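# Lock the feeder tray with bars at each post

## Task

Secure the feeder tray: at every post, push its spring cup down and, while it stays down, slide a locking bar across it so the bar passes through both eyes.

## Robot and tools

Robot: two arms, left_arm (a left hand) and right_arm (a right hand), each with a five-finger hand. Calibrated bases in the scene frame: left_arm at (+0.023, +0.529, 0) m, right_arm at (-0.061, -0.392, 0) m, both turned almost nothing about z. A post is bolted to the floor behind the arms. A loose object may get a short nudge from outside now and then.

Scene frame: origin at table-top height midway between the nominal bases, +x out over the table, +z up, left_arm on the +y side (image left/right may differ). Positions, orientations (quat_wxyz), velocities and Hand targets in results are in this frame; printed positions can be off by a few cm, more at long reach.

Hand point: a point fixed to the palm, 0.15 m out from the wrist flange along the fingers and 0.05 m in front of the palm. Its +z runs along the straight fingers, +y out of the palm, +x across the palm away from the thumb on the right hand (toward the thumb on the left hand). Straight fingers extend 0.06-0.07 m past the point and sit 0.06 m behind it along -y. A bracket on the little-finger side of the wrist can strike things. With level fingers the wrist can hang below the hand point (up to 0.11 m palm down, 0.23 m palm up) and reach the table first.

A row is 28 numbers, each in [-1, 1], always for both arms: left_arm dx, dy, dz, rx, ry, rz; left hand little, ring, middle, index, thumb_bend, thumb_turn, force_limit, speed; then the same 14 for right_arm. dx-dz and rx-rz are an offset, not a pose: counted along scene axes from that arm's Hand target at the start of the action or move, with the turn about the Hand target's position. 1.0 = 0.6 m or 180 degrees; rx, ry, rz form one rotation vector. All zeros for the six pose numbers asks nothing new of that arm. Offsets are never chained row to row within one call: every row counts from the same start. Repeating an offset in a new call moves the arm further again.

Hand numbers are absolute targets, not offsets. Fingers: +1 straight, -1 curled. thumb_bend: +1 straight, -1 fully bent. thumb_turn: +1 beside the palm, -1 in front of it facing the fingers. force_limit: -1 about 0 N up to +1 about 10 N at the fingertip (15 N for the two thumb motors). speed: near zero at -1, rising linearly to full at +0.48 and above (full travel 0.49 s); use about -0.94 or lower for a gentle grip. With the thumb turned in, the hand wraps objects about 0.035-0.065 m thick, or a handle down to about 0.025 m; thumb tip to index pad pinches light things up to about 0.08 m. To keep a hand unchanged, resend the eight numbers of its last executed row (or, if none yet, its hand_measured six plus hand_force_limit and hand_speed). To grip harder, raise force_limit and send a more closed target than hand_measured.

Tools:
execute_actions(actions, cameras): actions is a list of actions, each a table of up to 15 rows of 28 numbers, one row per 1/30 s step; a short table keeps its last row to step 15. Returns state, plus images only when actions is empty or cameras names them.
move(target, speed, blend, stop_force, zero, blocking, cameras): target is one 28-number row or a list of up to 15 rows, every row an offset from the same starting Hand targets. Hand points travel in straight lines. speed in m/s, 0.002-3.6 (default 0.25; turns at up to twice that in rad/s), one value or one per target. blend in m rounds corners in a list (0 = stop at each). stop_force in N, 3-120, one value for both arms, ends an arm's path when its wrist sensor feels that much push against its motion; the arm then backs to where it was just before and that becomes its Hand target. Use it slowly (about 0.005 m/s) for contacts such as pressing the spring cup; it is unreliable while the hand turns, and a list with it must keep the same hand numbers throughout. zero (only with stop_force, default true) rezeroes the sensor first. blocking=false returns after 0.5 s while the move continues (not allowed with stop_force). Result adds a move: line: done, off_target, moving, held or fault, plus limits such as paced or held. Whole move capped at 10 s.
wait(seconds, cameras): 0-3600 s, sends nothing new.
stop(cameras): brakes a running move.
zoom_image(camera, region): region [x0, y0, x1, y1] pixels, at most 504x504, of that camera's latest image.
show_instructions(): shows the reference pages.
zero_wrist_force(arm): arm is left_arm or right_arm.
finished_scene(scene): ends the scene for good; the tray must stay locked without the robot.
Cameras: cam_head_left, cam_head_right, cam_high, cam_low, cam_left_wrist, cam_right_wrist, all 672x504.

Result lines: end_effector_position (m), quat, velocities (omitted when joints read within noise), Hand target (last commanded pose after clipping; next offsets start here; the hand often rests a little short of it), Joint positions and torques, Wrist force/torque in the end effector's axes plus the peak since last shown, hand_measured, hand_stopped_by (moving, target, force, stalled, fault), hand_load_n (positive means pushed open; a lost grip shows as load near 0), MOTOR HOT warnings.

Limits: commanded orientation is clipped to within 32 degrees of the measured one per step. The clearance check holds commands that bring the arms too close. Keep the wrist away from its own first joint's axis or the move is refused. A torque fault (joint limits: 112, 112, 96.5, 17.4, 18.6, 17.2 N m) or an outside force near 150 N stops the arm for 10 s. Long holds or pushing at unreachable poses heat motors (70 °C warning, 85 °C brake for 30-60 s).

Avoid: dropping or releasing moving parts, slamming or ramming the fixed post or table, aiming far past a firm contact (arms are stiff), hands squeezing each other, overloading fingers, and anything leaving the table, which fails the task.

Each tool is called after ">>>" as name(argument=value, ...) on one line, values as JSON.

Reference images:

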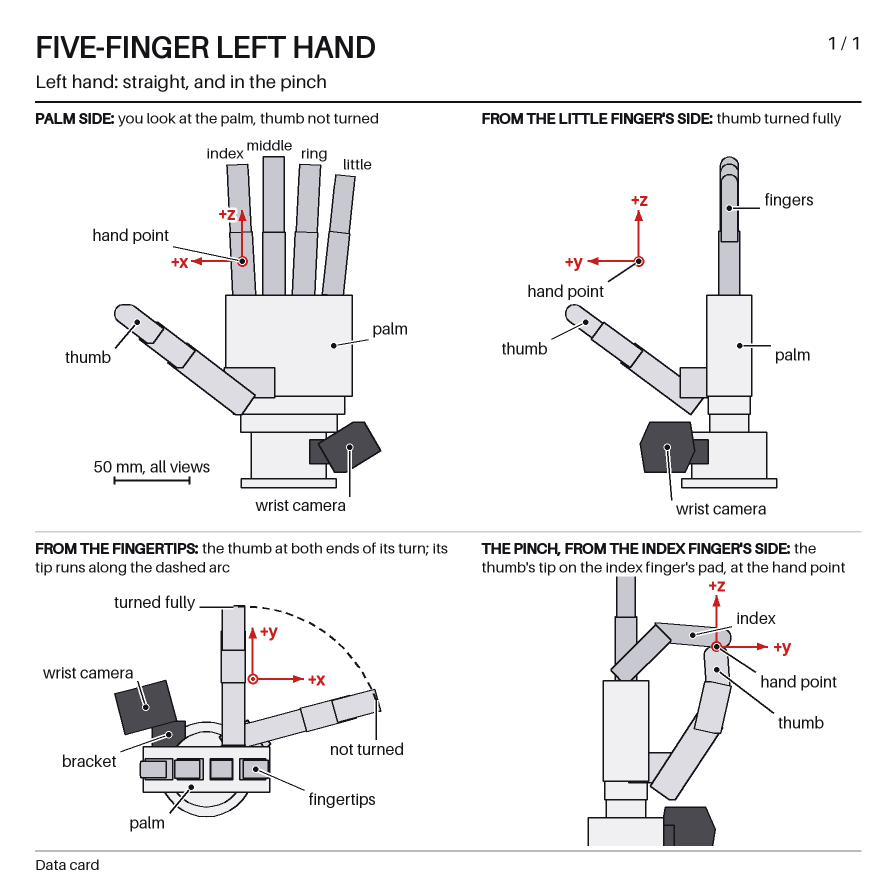

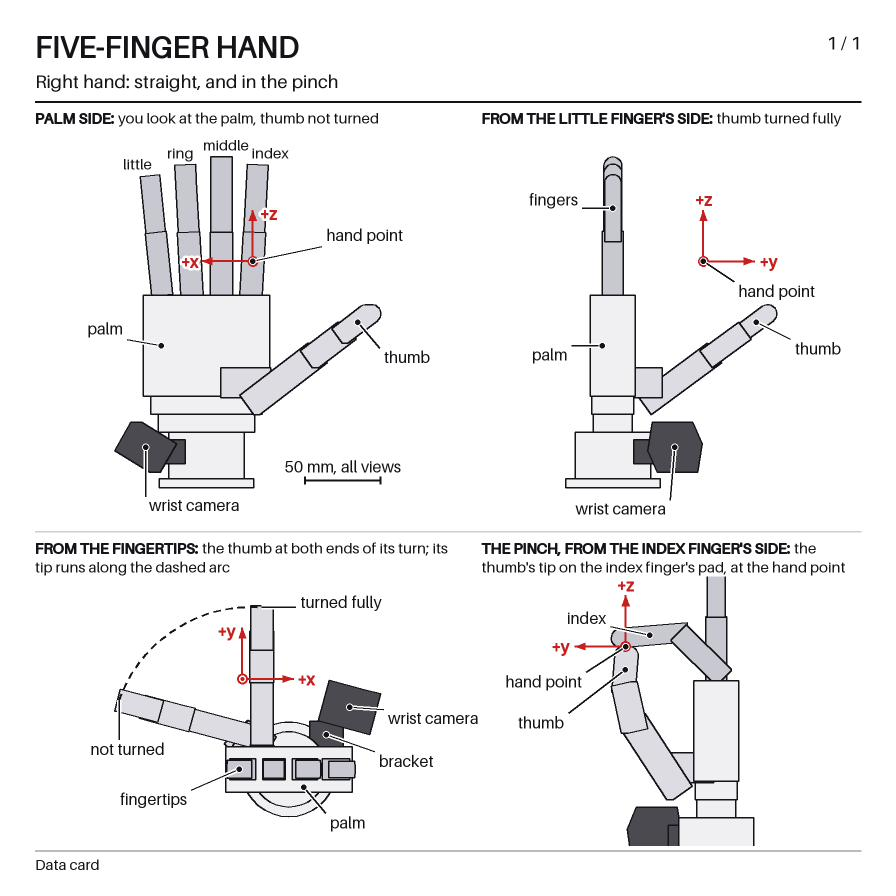

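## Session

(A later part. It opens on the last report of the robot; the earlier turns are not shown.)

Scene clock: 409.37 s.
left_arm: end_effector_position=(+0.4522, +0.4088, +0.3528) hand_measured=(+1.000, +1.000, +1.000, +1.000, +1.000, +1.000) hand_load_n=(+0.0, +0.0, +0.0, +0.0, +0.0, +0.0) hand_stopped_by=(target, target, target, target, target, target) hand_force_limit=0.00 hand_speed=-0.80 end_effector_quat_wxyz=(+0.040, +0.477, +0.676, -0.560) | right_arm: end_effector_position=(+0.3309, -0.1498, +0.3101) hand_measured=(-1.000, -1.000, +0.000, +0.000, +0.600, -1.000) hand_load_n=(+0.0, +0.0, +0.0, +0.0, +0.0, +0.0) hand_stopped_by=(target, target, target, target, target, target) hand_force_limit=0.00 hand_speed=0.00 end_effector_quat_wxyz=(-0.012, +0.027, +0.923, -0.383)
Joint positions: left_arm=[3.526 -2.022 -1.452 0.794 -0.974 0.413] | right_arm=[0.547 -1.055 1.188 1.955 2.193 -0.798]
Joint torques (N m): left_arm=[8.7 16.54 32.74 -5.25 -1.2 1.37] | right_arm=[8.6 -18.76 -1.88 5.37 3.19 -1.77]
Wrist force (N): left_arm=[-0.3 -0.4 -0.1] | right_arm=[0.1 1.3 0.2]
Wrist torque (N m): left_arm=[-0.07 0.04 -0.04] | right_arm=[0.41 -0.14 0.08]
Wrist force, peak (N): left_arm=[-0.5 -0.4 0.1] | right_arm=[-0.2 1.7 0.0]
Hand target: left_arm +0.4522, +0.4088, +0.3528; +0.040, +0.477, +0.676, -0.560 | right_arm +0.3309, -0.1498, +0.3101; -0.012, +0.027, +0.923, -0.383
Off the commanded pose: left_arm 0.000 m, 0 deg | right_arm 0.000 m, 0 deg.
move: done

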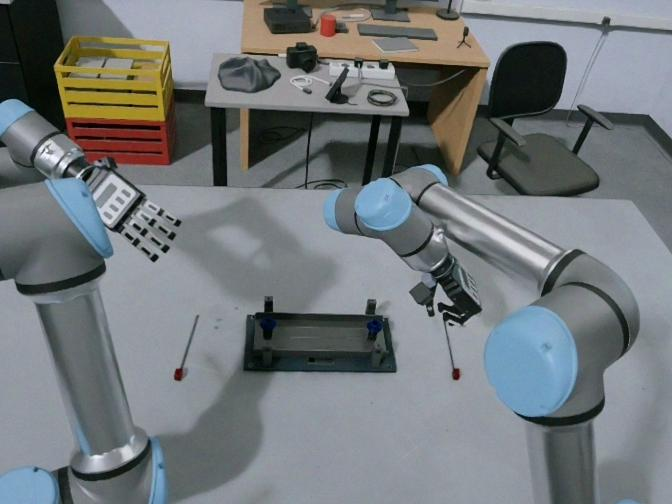

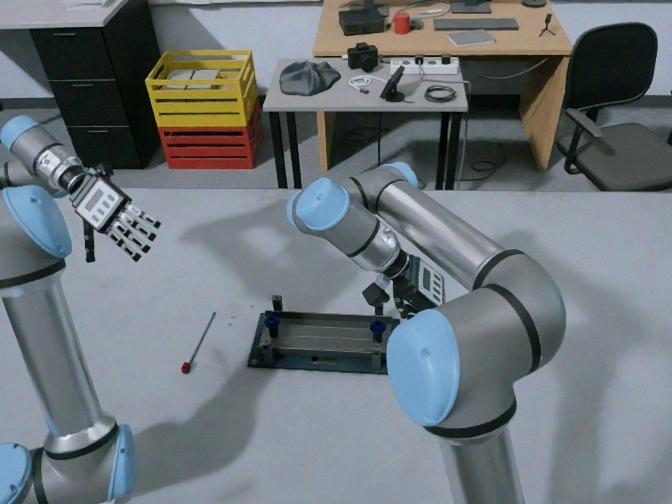

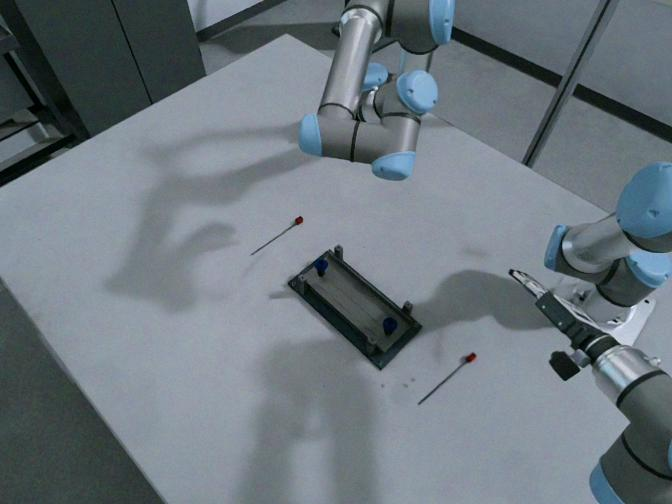

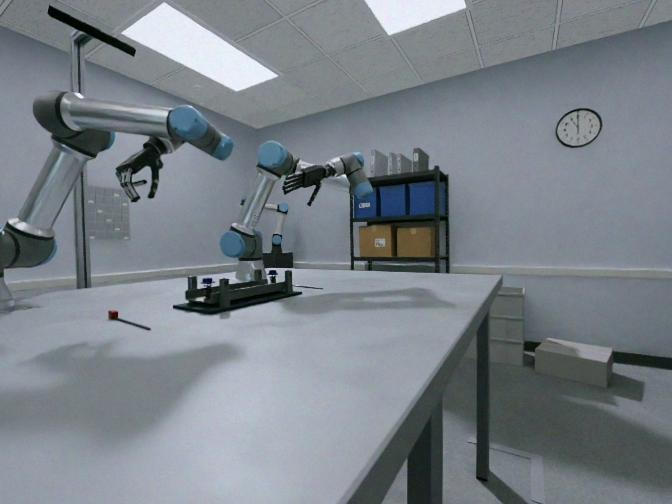

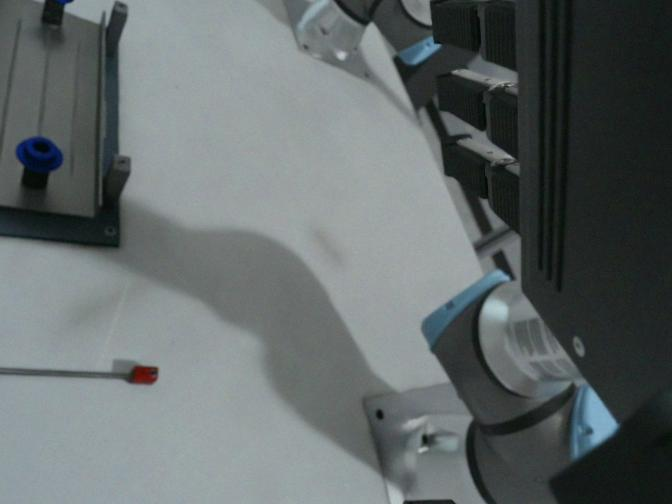

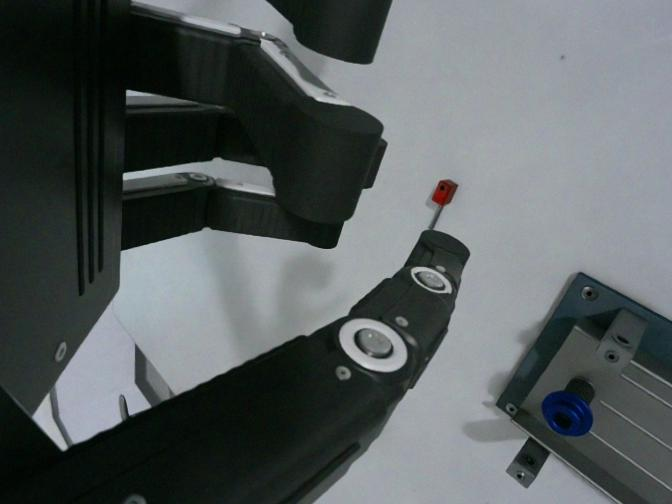

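>>> move(target=[0,0,0,0,0,0, 1,1,1,1,1,1, 0,-0.8, 0.08,-0.11,-0.25,0,0,0, -1,-1,0,0,0.6,-1,0,0], cameras=["cam_right_wrist"], speed=0.2)

Scene clock: 434.13 s.
left_arm: end_effector_position=(+0.4522, +0.4088, +0.3528) hand_measured=(+1.000, +1.000, +1.000, +1.000, +1.000, +1.000) hand_load_n=(+0.0, +0.0, +0.0, +0.0, +0.0, +0.0) hand_stopped_by=(target, target, target, target, target, target) hand_force_limit=0.00 hand_speed=-0.80 end_effector_quat_wxyz=(+0.040, +0.477, +0.676, -0.560) | right_arm: end_effector_position=(+0.3789, -0.2158, +0.1602) hand_measured=(-1.000, -1.000, +0.000, +0.000, +0.600, -1.000) hand_load_n=(+0.0, +0.0, +0.0, +0.0, +0.0, +0.0) hand_stopped_by=(target, target, target, target, target, target) hand_force_limit=0.00 hand_speed=0.00 end_effector_quat_wxyz=(-0.012, +0.027, +0.923, -0.383)
Joint positions: left_arm=[3.526 -2.022 -1.452 0.794 -0.974 0.413] | right_arm=[0.389 -0.963 1.416 1.526 2.264 -0.977]
Joint torques (N m): left_arm=[8.35 16.31 33.04 -5.34 -1.29 1.38] | right_arm=[-8.81 -19.19 -0.44 0.78 3.35 -1.8]
Wrist force (N): left_arm=[-0.4 -0.3 -0.2] | right_arm=[-0.2 1.1 -0.2]
Wrist torque (N m): left_arm=[-0.06 0.04 -0.05] | right_arm=[0.40 -0.08 0.03]
Wrist force, peak (N): left_arm=[-0.6 -0.3 -0.3] | right_arm=[1.0 2.1 -1.4]
Hand target: left_arm +0.4522, +0.4088, +0.3528; +0.040, +0.477, +0.676, -0.560 | right_arm +0.3789, -0.2158, +0.1601; -0.012, +0.027, +0.923, -0.383
Off the commanded pose: left_arm 0.000 m, 0 deg | right_arm 0.000 m, 0 deg.
move: done

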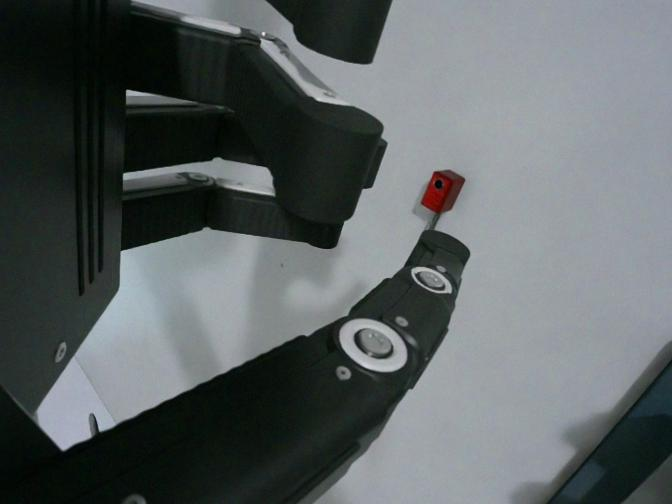

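>>> move(target=[0,0,0,0,0,0, 1,1,1,1,1,1, 0,-0.8, 0.013,-0.03,-0.1,0,0,0, -1,-1,0,0,0.6,-1,0,0], cameras=["cam_right_wrist","cam_low","cam_head_left"], speed=0.2)

>>> zoom_image(camera="cam_right_wrist", region=[270, 100, 520, 300])

>>> zoom_image(camera="cam_low", region=[60, 220, 260, 370])

Scene clock: 453.70 s.
left_arm: end_effector_position=(+0.4522, +0.4088, +0.3528) hand_measured=(+1.000, +1.000, +1.000, +1.000, +1.000, +1.000) hand_load_n=(+0.0, +0.0, +0.0, +0.0, +0.0, -0.5) hand_stopped_by=(target, target, target, target, target, target) hand_force_limit=0.00 hand_speed=-0.80 end_effector_quat_wxyz=(+0.040, +0.477, +0.676, -0.560) | right_arm: end_effector_position=(+0.3867, -0.2338, +0.1002) hand_measured=(-1.000, -1.000, +0.000, +0.000, +0.600, -1.000) hand_load_n=(+0.0, +0.0, +0.0, +0.0, +0.0, +0.0) hand_stopped_by=(target, target, target, target, target, target) hand_force_limit=0.00 hand_speed=0.00 end_effector_quat_wxyz=(-0.012, +0.027, +0.923, -0.383)
Joint positions: left_arm=[3.526 -2.022 -1.452 0.794 -0.974 0.413] | right_arm=[0.35 -0.903 1.479 1.372 2.279 -1.025]
Joint torques (N m): left_arm=[8.67 16.28 33.11 -5.24 -1.26 1.3] | right_arm=[-9.21 -20.13 0.89 0.88 3.38 -1.85]
Wrist force (N): left_arm=[-0.4 -0.2 -0.3] | right_arm=[-0.4 1.3 -0.1]
Wrist torque (N m): left_arm=[-0.04 0.05 -0.05] | right_arm=[0.41 -0.07 0.04]
Wrist force, peak (N): left_arm=[-0.6 -0.2 -0.2] | right_arm=[0.4 2.1 -1.2]
Hand target: left_arm +0.4522, +0.4088, +0.3528; +0.040, +0.477, +0.676, -0.560 | right_arm +0.3867, -0.2338, +0.1001; -0.012, +0.027, +0.923, -0.383
Off the commanded pose: left_arm 0.000 m, 0 deg | right_arm 0.000 m, 0 deg.
move: done
Images, in order (width x height): cam_head_left 672x504, cam_low 672x504, cam_right_wrist 672x504.

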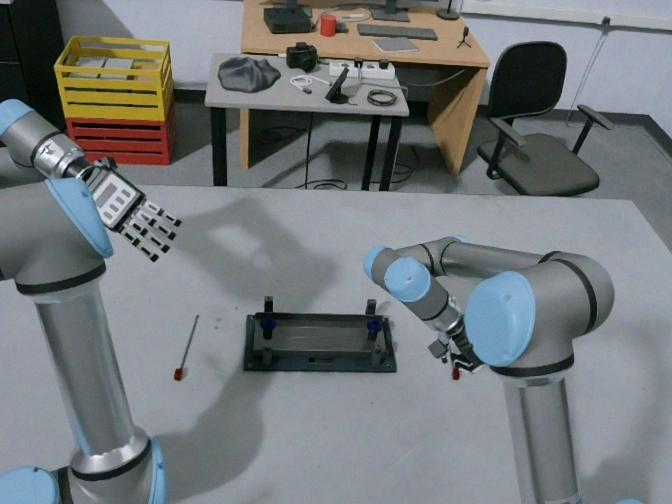

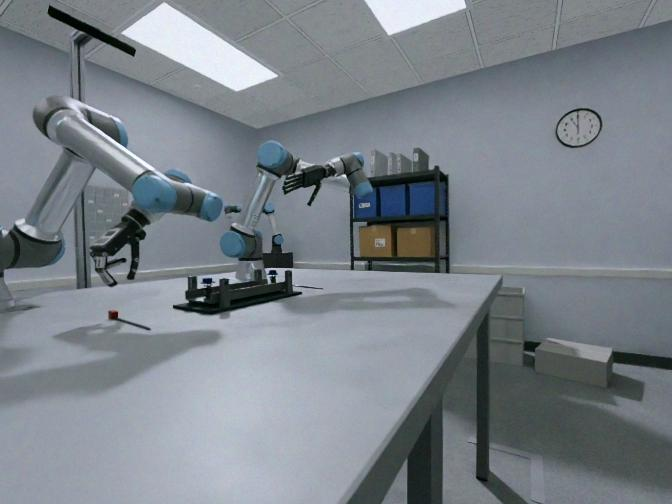

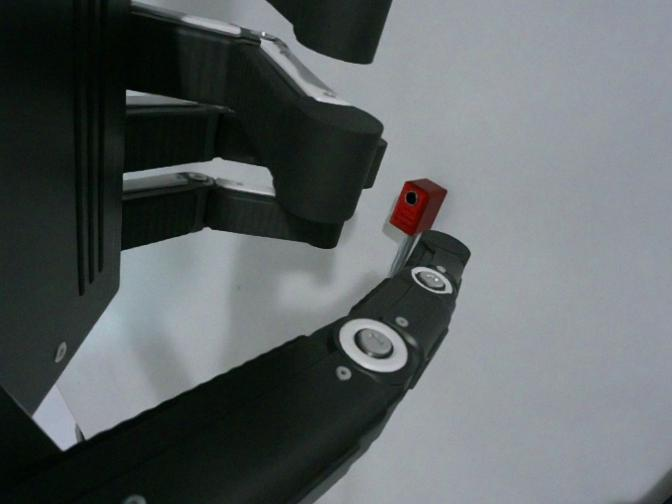

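Scaled by 2.016 from the camera's image (finer frame: 960x720).

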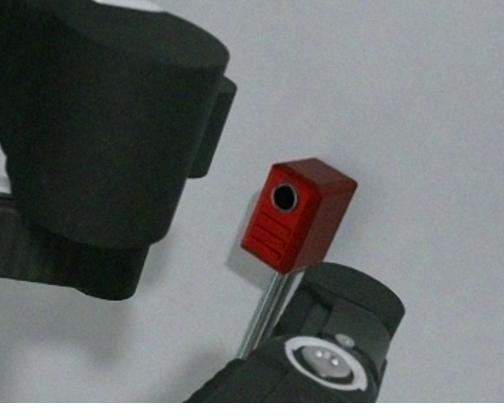

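Scaled by 2.520 from the camera's image (finer frame: 960x720).

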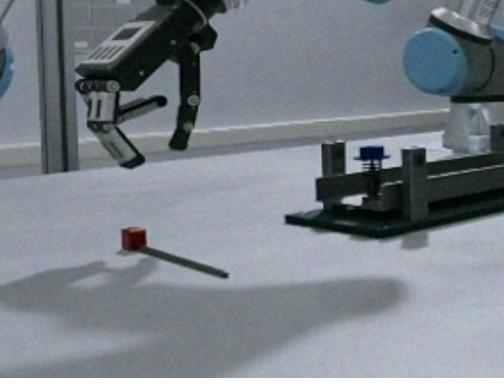

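>>> move(target=[0,0,0,0,0,0, 1,1,1,1,1,1, 0,-0.8, 0.001,-0.008,-0.045,0,0,0, -1,-1,-0.2,-0.2,0.6,-1,0,0], cameras=["cam_right_wrist","cam_low"], speed=0.05, stop_force=5)

>>> zoom_image(camera="cam_right_wrist", region=[270, 100, 520, 300])

>>> zoom_image(camera="cam_low", region=[60, 240, 200, 345])

Scene clock: 499.53 s.
left_arm: end_effector_position=(+0.4522, +0.4088, +0.3528) hand_measured=(+1.000, +1.000, +1.000, +1.000, +1.000, +1.000) hand_load_n=(+0.0, +0.0, +0.0, +0.0, -0.5, -0.5) hand_stopped_by=(target, target, target, target, target, target) hand_force_limit=0.00 hand_speed=-0.80 end_effector_quat_wxyz=(+0.040, +0.477, +0.676, -0.560) | right_arm: end_effector_position=(+0.3873, -0.2386, +0.0731) hand_measured=(-1.000, -1.000, -0.200, -0.200, +0.600, -1.000) hand_load_n=(+0.0, +0.0, +0.0, +0.0, +0.0, +0.0) hand_stopped_by=(target, target, target, target, target, target) hand_force_limit=0.00 hand_speed=0.00 end_effector_quat_wxyz=(-0.012, +0.027, +0.923, -0.383)
Joint positions: left_arm=[3.526 -2.022 -1.452 0.794 -0.974 0.413] | right_arm=[0.34 -0.872 1.503 1.309 2.282 -1.036]
Joint torques (N m): left_arm=[8.67 15.45 32.85 -5.2 -1.22 1.33] | right_arm=[-9.98 -20.19 1.12 0.76 3.36 -1.76]
Wrist force (N): left_arm=[-0.4 0.0 -0.1] | right_arm=[-0.4 1.3 -0.1]
Wrist torque (N m): left_arm=[-0.02 0.05 -0.06] | right_arm=[0.42 -0.06 0.03]
Wrist force, peak (N): left_arm=[-0.7 -0.2 -0.2] | right_arm=[-0.7 1.6 -0.1]
Hand target: left_arm +0.4522, +0.4088, +0.3528; +0.040, +0.477, +0.676, -0.560 | right_arm +0.3873, -0.2386, +0.0731; -0.012, +0.027, +0.923, -0.383
Off the commanded pose: left_arm 0.000 m, 0 deg | right_arm 0.000 m, 0 deg.
move: done
Images, in order (width x height): cam_low 672x504, cam_right_wrist 672x504.

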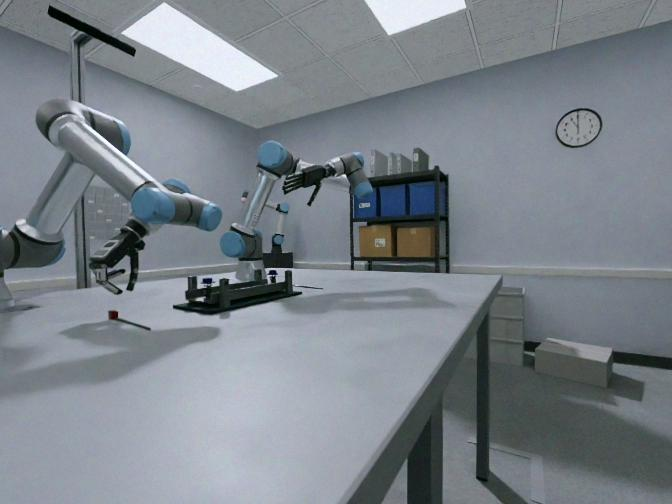

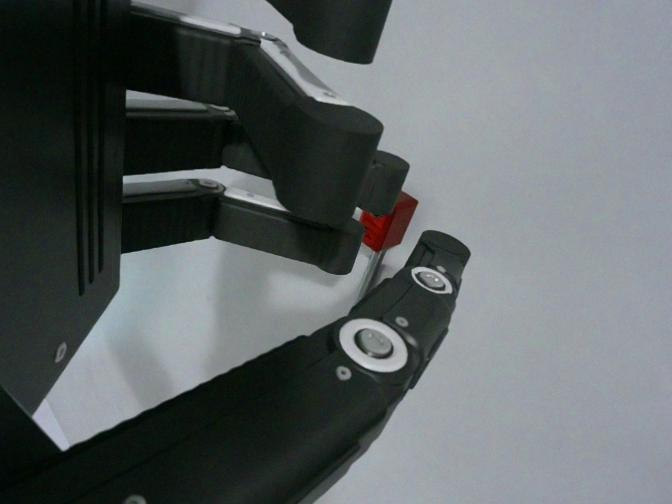

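Scaled by 2.016 from the camera's image (finer frame: 960x720).

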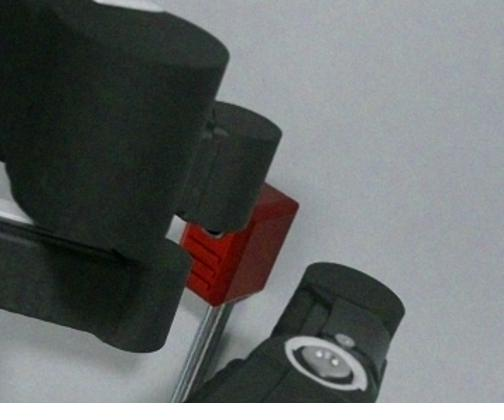

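Scaled by 3.600 from the camera's image (finer frame: 960x720).

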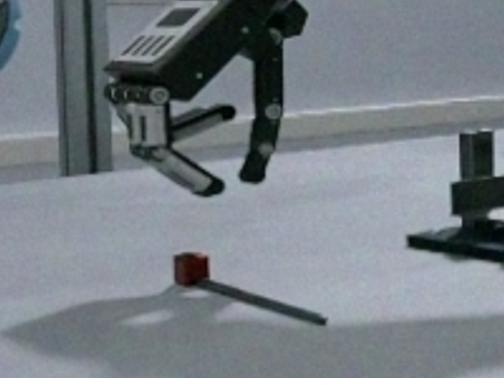

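>>> move(target=[0,0,0,0,0,0, 1,1,1,1,1,1, 0,-0.8, 0.0,-0.01,-0.0167,0,0,0, -1,-1,-0.2,-0.2,0.6,-1,0,0], cameras=["cam_right_wrist","cam_low"], speed=0.05, stop_force=5)

>>> zoom_image(camera="cam_right_wrist", region=[270, 100, 520, 300])

>>> zoom_image(camera="cam_low", region=[60, 240, 200, 345])

Scene clock: 524.37 s.
left_arm: end_effector_position=(+0.4522, +0.4088, +0.3528) hand_measured=(+1.000, +1.000, +1.000, +1.000, +1.000, +1.000) hand_load_n=(+0.0, +0.0, +0.0, +0.0, +0.0, +0.0) hand_stopped_by=(target, target, target, target, target, target) hand_force_limit=0.00 hand_speed=-0.80 end_effector_quat_wxyz=(+0.040, +0.477, +0.676, -0.560) | right_arm: end_effector_position=(+0.3873, -0.2446, +0.0631) hand_measured=(-1.000, -1.000, -0.200, -0.200, +0.600, -1.000) hand_load_n=(+0.0, +0.0, +0.5, +0.0, +0.0, +0.0) hand_stopped_by=(target, target, target, target, target, target) hand_force_limit=0.00 hand_speed=0.00 end_effector_quat_wxyz=(-0.012, +0.027, +0.923, -0.383)
Joint positions: left_arm=[3.526 -2.022 -1.452 0.794 -0.974 0.413] | right_arm=[0.329 -0.865 1.519 1.277 2.286 -1.051]
Joint torques (N m): left_arm=[8.5 16.37 32.31 -5.27 -1.12 1.28] | right_arm=[-9.1 -20.41 1.25 0.76 3.44 -1.8]
Wrist force (N): left_arm=[-0.4 -0.1 0.0] | right_arm=[-0.6 1.3 -0.2]
Wrist torque (N m): left_arm=[-0.04 0.06 -0.06] | right_arm=[0.42 -0.02 0.03]
Wrist force, peak (N): left_arm=[-0.7 -0.3 -0.1] | right_arm=[-0.8 1.6 0.0]
Hand target: left_arm +0.4522, +0.4088, +0.3528; +0.040, +0.477, +0.676, -0.560 | right_arm +0.3873, -0.2446, +0.0631; -0.012, +0.027, +0.923, -0.383
Off the commanded pose: left_arm 0.000 m, 0 deg | right_arm 0.000 m, 0 deg.
move: done
Images, in order (width x height): cam_low 672x504, cam_right_wrist 672x504.

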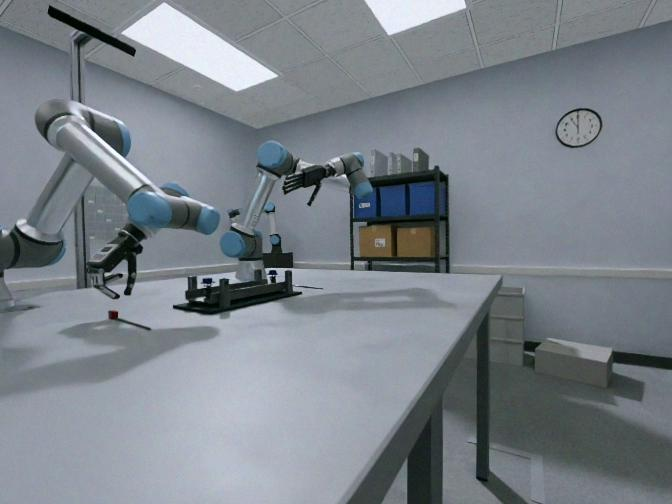

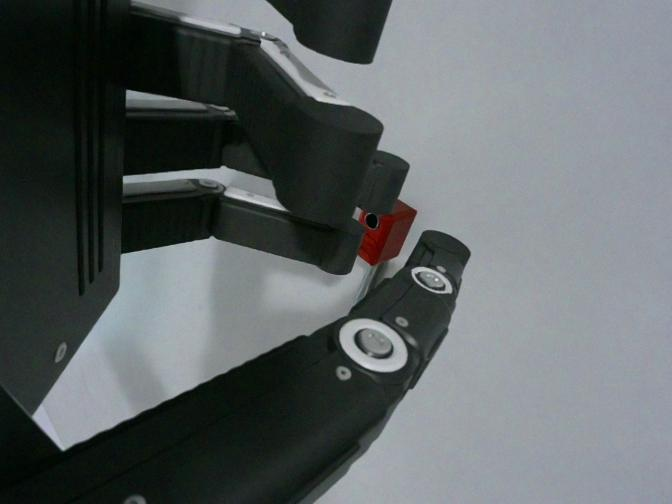

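Scaled by 2.016 from the camera's image (finer frame: 960x720).

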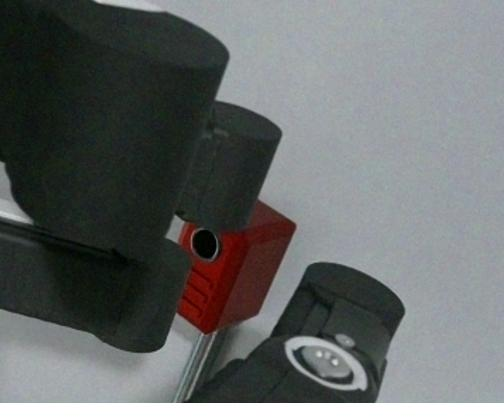

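Scaled by 3.600 from the camera's image (finer frame: 960x720).

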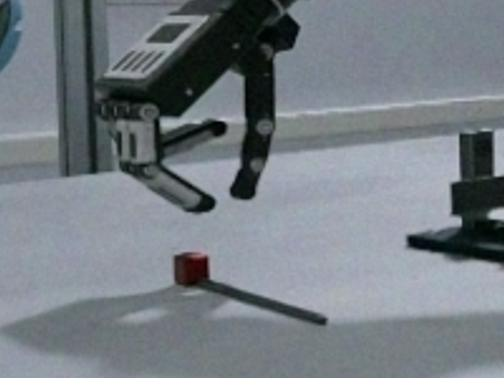

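>>> move(target=[0,0,0,0,0,0, 1,1,1,1,1,1, 0,-0.8, 0.01,-0.0133,-0.0267,0,0,0, -1,-1,-0.2,-0.2,0.6,-1,0,0], cameras=["cam_right_wrist","cam_low"], speed=0.05, stop_force=5)

>>> zoom_image(camera="cam_right_wrist", region=[270, 100, 520, 300])

>>> zoom_image(camera="cam_low", region=[60, 240, 200, 345])

Scene clock: 554.80 s.
left_arm: end_effector_position=(+0.4522, +0.4088, +0.3528) hand_measured=(+1.000, +1.000, +1.000, +1.000, +1.000, +1.000) hand_load_n=(+0.0, +0.0, +0.0, +0.0, +0.0, +0.0) hand_stopped_by=(target, target, target, target, target, target) hand_force_limit=0.00 hand_speed=-0.80 end_effector_quat_wxyz=(+0.040, +0.477, +0.676, -0.560) | right_arm: end_effector_position=(+0.3933, -0.2526, +0.0471) hand_measured=(-1.000, -1.000, -0.200, -0.200, +0.600, -1.000) hand_load_n=(+0.0, +0.0, +0.0, +0.0, +0.0, +0.0) hand_stopped_by=(target, target, target, target, target, target) hand_force_limit=0.00 hand_speed=0.00 end_effector_quat_wxyz=(-0.012, +0.027, +0.923, -0.383)
Joint positions: left_arm=[3.526 -2.022 -1.452 0.794 -0.974 0.413] | right_arm=[0.309 -0.842 1.521 1.235 2.293 -1.074]
Joint torques (N m): left_arm=[8.16 16.11 33.23 -5.12 -1.09 1.23] | right_arm=[-9.36 -20.53 1.53 0.8 3.36 -1.7]
Wrist force (N): left_arm=[-0.6 -0.3 -0.1] | right_arm=[-0.3 1.1 -0.2]
Wrist torque (N m): left_arm=[-0.06 0.08 -0.06] | right_arm=[0.39 -0.08 0.05]
Wrist force, peak (N): left_arm=[-0.8 0.0 -0.1] | right_arm=[-0.6 1.7 -0.2]
Hand target: left_arm +0.4522, +0.4088, +0.3528; +0.040, +0.477, +0.676, -0.560 | right_arm +0.3933, -0.2526, +0.0471; -0.012, +0.027, +0.923, -0.383
Off the commanded pose: left_arm 0.000 m, 0 deg | right_arm 0.000 m, 0 deg.
move: done
Images, in order (width x height): cam_low 672x504, cam_right_wrist 672x504.

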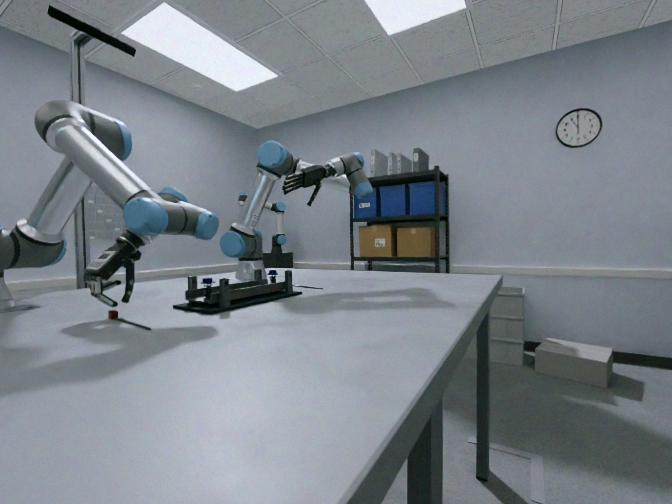

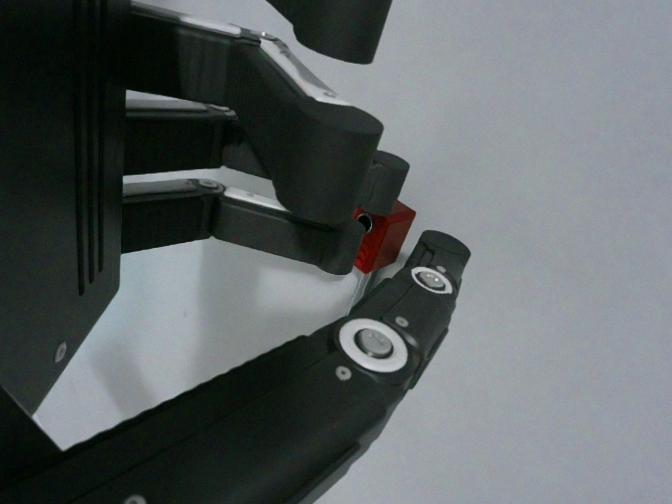

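Scaled by 2.016 from the camera's image (finer frame: 960x720).

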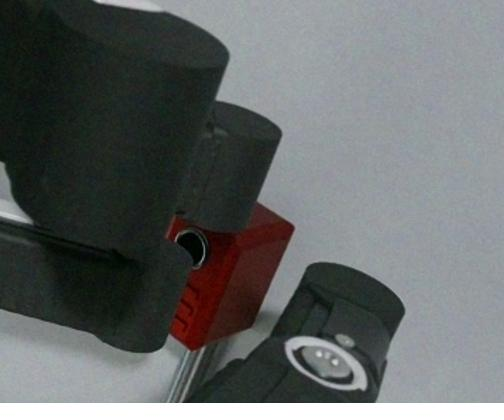

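Scaled by 3.600 from the camera's image (finer frame: 960x720).

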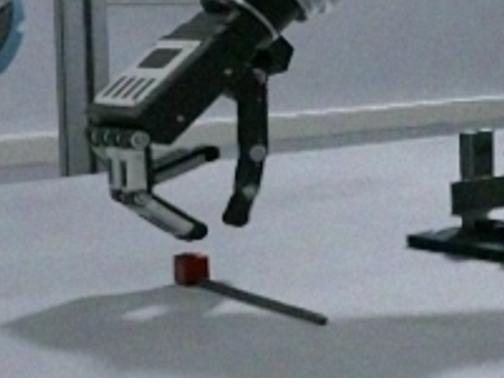

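>>> move(target=[0,0,0,0,0,0, 1,1,1,1,1,1, 0,-0.8, 0.003,-0.0133,-0.0117,0,0,0, -1,-1,-0.2,-0.2,0.6,-1,0,0], cameras=["cam_right_wrist","cam_low","cam_high"], speed=0.05, stop_force=5)

>>> zoom_image(camera="cam_right_wrist", region=[270, 100, 520, 300])

>>> zoom_image(camera="cam_low", region=[90, 280, 160, 340])

>>> zoom_image(camera="cam_high", region=[230, 170, 350, 270])

Scene clock: 619.00 s.
left_arm: end_effector_position=(+0.4522, +0.4088, +0.3528) hand_measured=(+1.000, +1.000, +1.000, +1.000, +1.000, +1.000) hand_load_n=(+0.0, +0.0, +0.0, +0.0, +0.0, +0.0) hand_stopped_by=(target, target, target, target, target, target) hand_force_limit=0.00 hand_speed=-0.80 end_effector_quat_wxyz=(+0.040, +0.477, +0.676, -0.560) | right_arm: end_effector_position=(+0.3951, -0.2606, +0.0401) hand_measured=(-1.000, -1.000, -0.200, -0.200, +0.600, -1.000) hand_load_n=(+0.0, +0.0, +0.0, +0.0, +0.0, +0.0) hand_stopped_by=(target, target, target, target, target, target) hand_force_limit=0.00 hand_speed=0.00 end_effector_quat_wxyz=(-0.012, +0.027, +0.923, -0.383)
Joint positions: left_arm=[3.526 -2.022 -1.452 0.794 -0.974 0.413] | right_arm=[0.293 -0.837 1.532 1.206 2.299 -1.095]
Joint torques (N m): left_arm=[7.85 16.24 32.81 -5.29 -0.98 1.06] | right_arm=[-9.14 -20.58 1.24 0.71 3.39 -1.69]
Wrist force (N): left_arm=[-0.5 -0.1 -0.1] | right_arm=[-0.3 1.5 0.0]
Wrist torque (N m): left_arm=[-0.04 0.07 -0.06] | right_arm=[0.45 -0.07 0.05]
Wrist force, peak (N): left_arm=[-0.7 -0.5 -0.1] | right_arm=[-0.4 1.6 -0.1]
Hand target: left_arm +0.4522, +0.4088, +0.3528; +0.040, +0.477, +0.676, -0.560 | right_arm +0.3951, -0.2606, +0.0401; -0.012, +0.027, +0.923, -0.383
Off the commanded pose: left_arm 0.000 m, 0 deg | right_arm 0.000 m, 0 deg.
move: done
Images, in order (width x height): cam_high 672x504, cam_low 672x504, cam_right_wrist 672x504.

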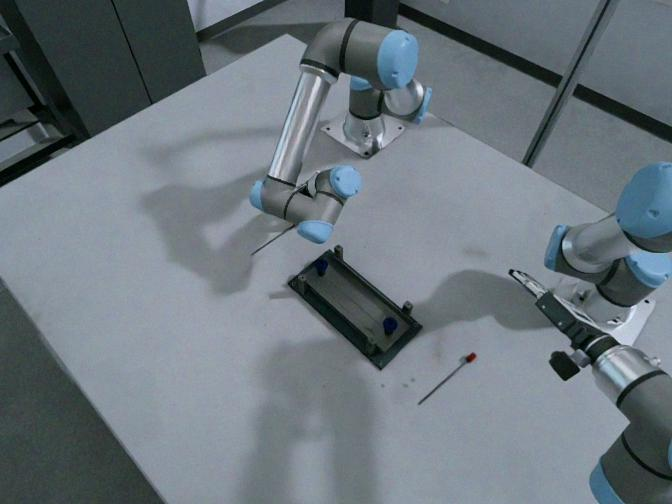

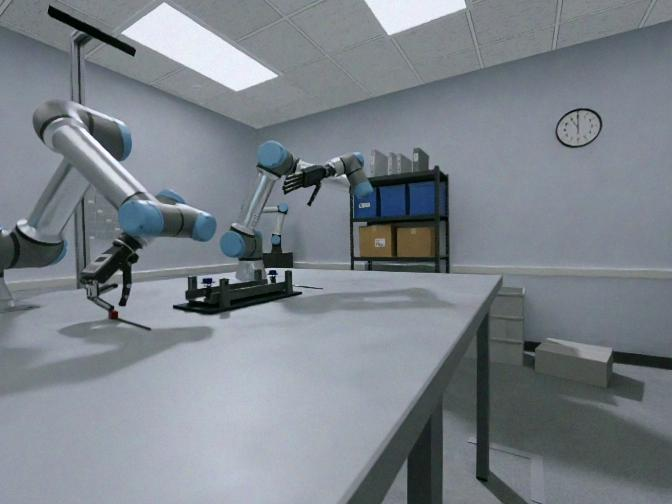

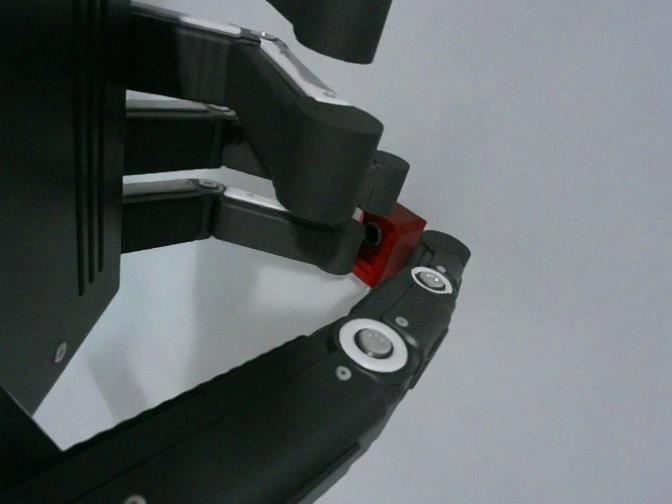

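Scaled by 2.016 from the camera's image (finer frame: 960x720).

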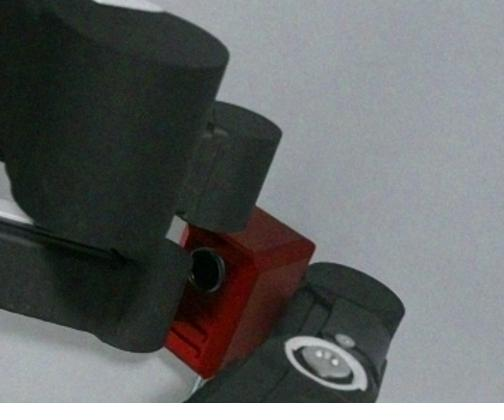

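Scaled by 7.200 from the camera's image (finer frame: 960x720).

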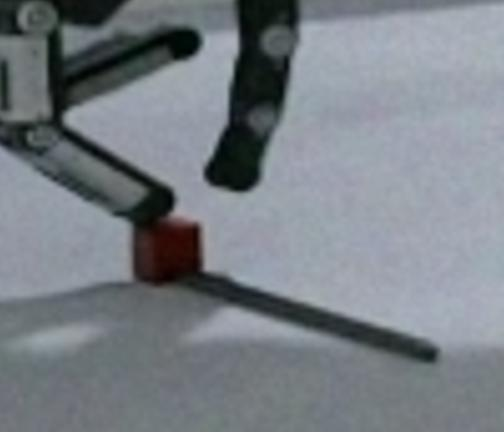

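Scaled by 4.200 from the camera's image (finer frame: 960x720).

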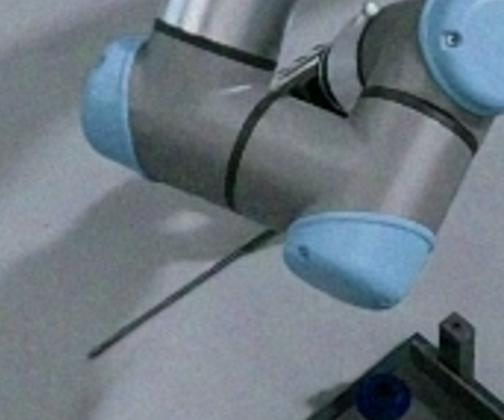

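>>> move(target=[0,0,0,0,0,0, 1,1,1,1,1,1, 0,-0.8, 0.0167,-0.0183,0.0067,0,0,0, -1,-1,-0.2,-0.2,0.8,-1,0,0], cameras=["cam_right_wrist","cam_low"], speed=0.05, stop_force=5)

>>> zoom_image(camera="cam_right_wrist", region=[270, 100, 520, 300])

>>> zoom_image(camera="cam_low", region=[90, 280, 160, 340])

Scene clock: 677.10 s.
left_arm: end_effector_position=(+0.4522, +0.4088, +0.3528) hand_measured=(+1.000, +1.000, +1.000, +1.000, +1.000, +1.000) hand_load_n=(+0.0, +0.0, +0.0, +0.0, +0.0, +0.0) hand_stopped_by=(target, target, target, target, target, target) hand_force_limit=0.00 hand_speed=-0.80 end_effector_quat_wxyz=(+0.040, +0.477, +0.676, -0.560) | right_arm: end_effector_position=(+0.4051, -0.2716, +0.0441) hand_measured=(-1.000, -1.000, -0.200, -0.200, +0.800, -1.000) hand_load_n=(+0.0, +0.0, +0.0, +0.0, +0.0, +0.0) hand_stopped_by=(target, target, target, target, target, target) hand_force_limit=0.00 hand_speed=0.00 end_effector_quat_wxyz=(-0.012, +0.027, +0.923, -0.383)
Joint positions: left_arm=[3.526 -2.022 -1.452 0.794 -0.974 0.413] | right_arm=[0.266 -0.84 1.516 1.201 2.307 -1.13]
Joint torques (N m): left_arm=[8.31 15.95 32.4 -5.17 -1 1.15] | right_arm=[-9.84 -58.32 -30.14 0.79 3.54 -1.7]
Wrist force (N): left_arm=[-0.6 0.0 0.0] | right_arm=[-0.3 1.4 0.0]
Wrist torque (N m): left_arm=[-0.03 0.09 -0.07] | right_arm=[0.42 -0.08 0.06]
Wrist force, peak (N): left_arm=[-0.6 -0.6 0.0] | right_arm=[-0.4 1.5 -0.2]
Hand target: left_arm +0.4522, +0.4088, +0.3528; +0.040, +0.477, +0.676, -0.560 | right_arm +0.4051, -0.2716, +0.0441; -0.012, +0.027, +0.923, -0.383
Off the commanded pose: left_arm 0.000 m, 0 deg | right_arm 0.000 m, 0 deg.
move: done
Images, in order (width x height): cam_low 672x504, cam_right_wrist 672x504.

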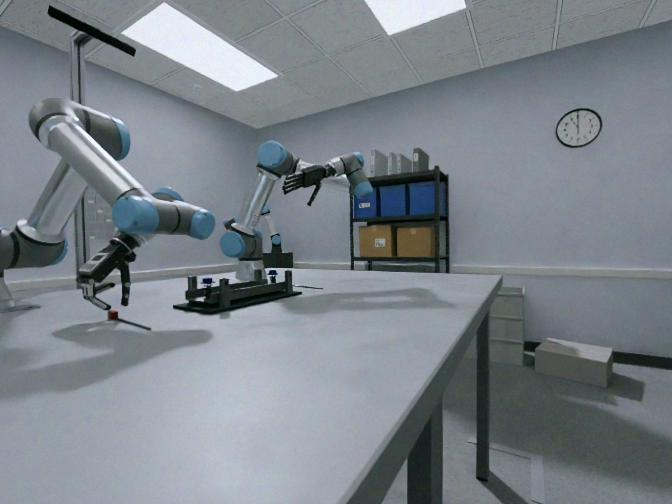

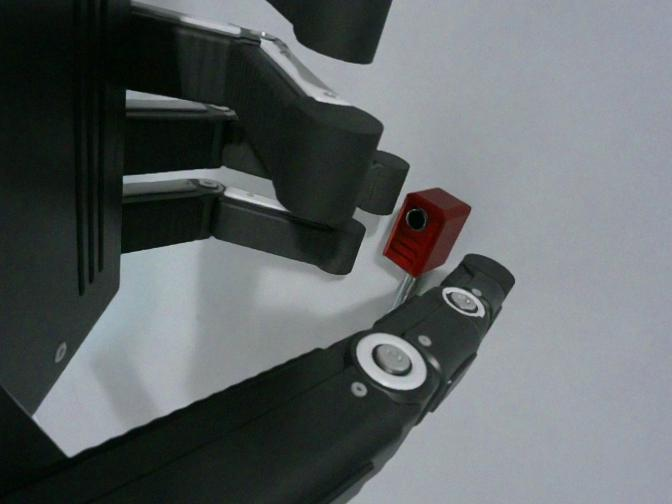

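Scaled by 2.016 from the camera's image (finer frame: 960x720).

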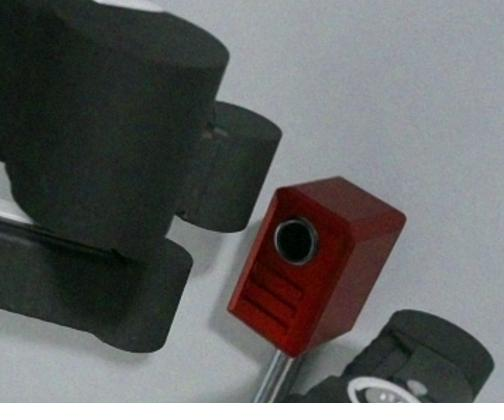

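Scaled by 7.200 from the camera's image (finer frame: 960x720).

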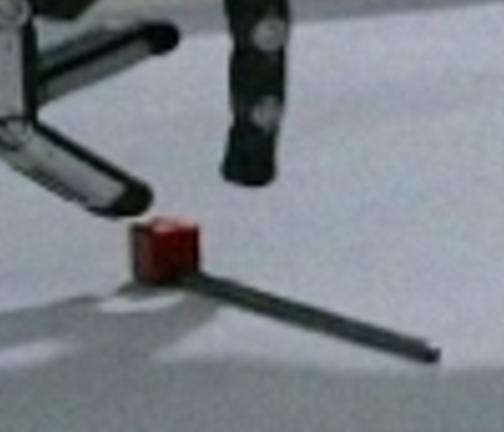

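>>> move(target=[0,0,0,0,0,0, 1,1,1,1,1,1, 0,-0.8, 0.0067,-0.0042,-0.0283,0,0,0, -1,-1,-0.2,-0.2,0.8,-1,0,0], cameras=["cam_right_wrist","cam_low"], speed=0.04, stop_force=4)

>>> zoom_image(camera="cam_right_wrist", region=[270, 100, 520, 300])

>>> zoom_image(camera="cam_low", region=[90, 280, 160, 340])

Scene clock: 712.23 s.
left_arm: end_effector_position=(+0.4522, +0.4088, +0.3528) hand_measured=(+1.000, +1.000, +1.000, +1.000, +1.000, +1.000) hand_load_n=(+0.0, +0.0, +0.0, +0.0, +0.0, +0.0) hand_stopped_by=(target, target, target, target, target, target) hand_force_limit=0.00 hand_speed=-0.80 end_effector_quat_wxyz=(+0.040, +0.477, +0.676, -0.560) | right_arm: end_effector_position=(+0.4092, -0.2741, +0.0271) hand_measured=(-1.000, -1.000, -0.200, -0.200, +0.800, -1.000) hand_load_n=(+0.0, +0.0, +0.0, +0.0, -0.5, +0.0) hand_stopped_by=(target, target, target, target, target, target) hand_force_limit=0.00 hand_speed=0.00 end_effector_quat_wxyz=(-0.012, +0.027, +0.923, -0.383)
Joint positions: left_arm=[3.526 -2.022 -1.452 0.794 -0.974 0.413] | right_arm=[0.259 -0.811 1.514 1.169 2.309 -1.139]
Joint torques (N m): left_arm=[9.29 16.14 32.23 -5.13 -0.93 1.02] | right_arm=[-9.41 -21.46 -29.45 0.63 3.53 -1.8]
Wrist force (N): left_arm=[-0.8 -0.1 -0.2] | right_arm=[-0.3 1.3 0.1]
Wrist torque (N m): left_arm=[-0.03 0.11 -0.09] | right_arm=[0.41 -0.08 0.06]
Wrist force, peak (N): left_arm=[-0.8 -0.4 -0.3] | right_arm=[-0.7 1.6 0.0]
Hand target: left_arm +0.4522, +0.4088, +0.3528; +0.040, +0.477, +0.676, -0.560 | right_arm +0.4092, -0.2741, +0.0271; -0.012, +0.027, +0.923, -0.383
Off the commanded pose: left_arm 0.000 m, 0 deg | right_arm 0.000 m, 0 deg.
move: done
Images, in order (width x height): cam_low 672x504, cam_right_wrist 672x504.

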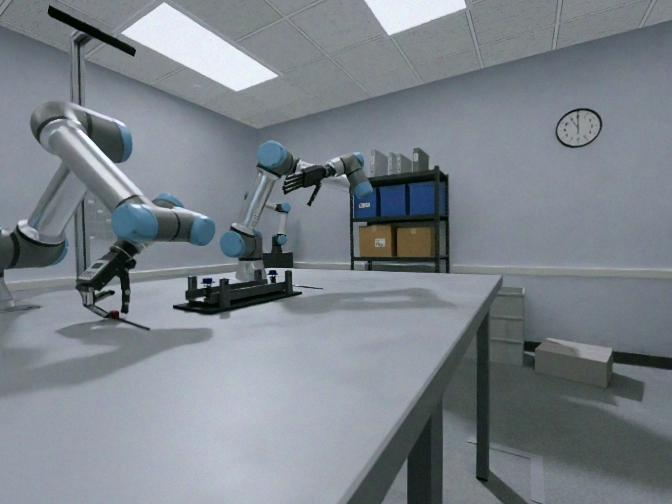

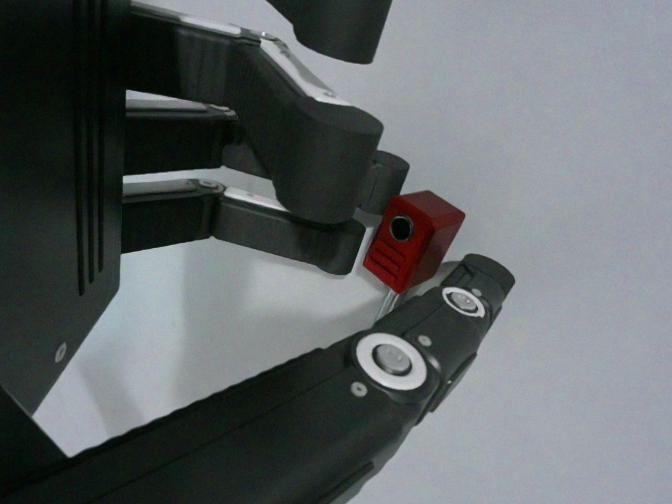

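Scaled by 2.016 from the camera's image (finer frame: 960x720).

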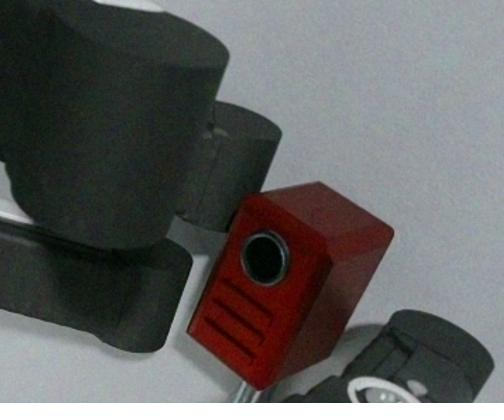

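Scaled by 7.200 from the camera's image (finer frame: 960x720).

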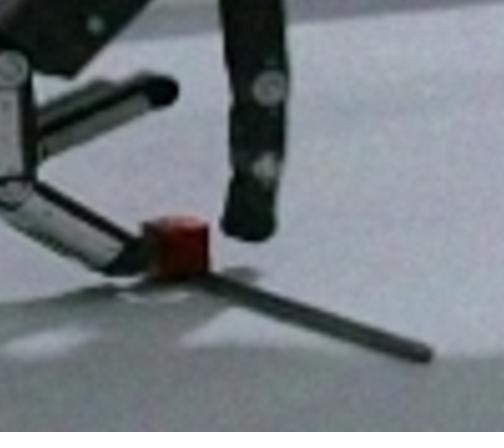

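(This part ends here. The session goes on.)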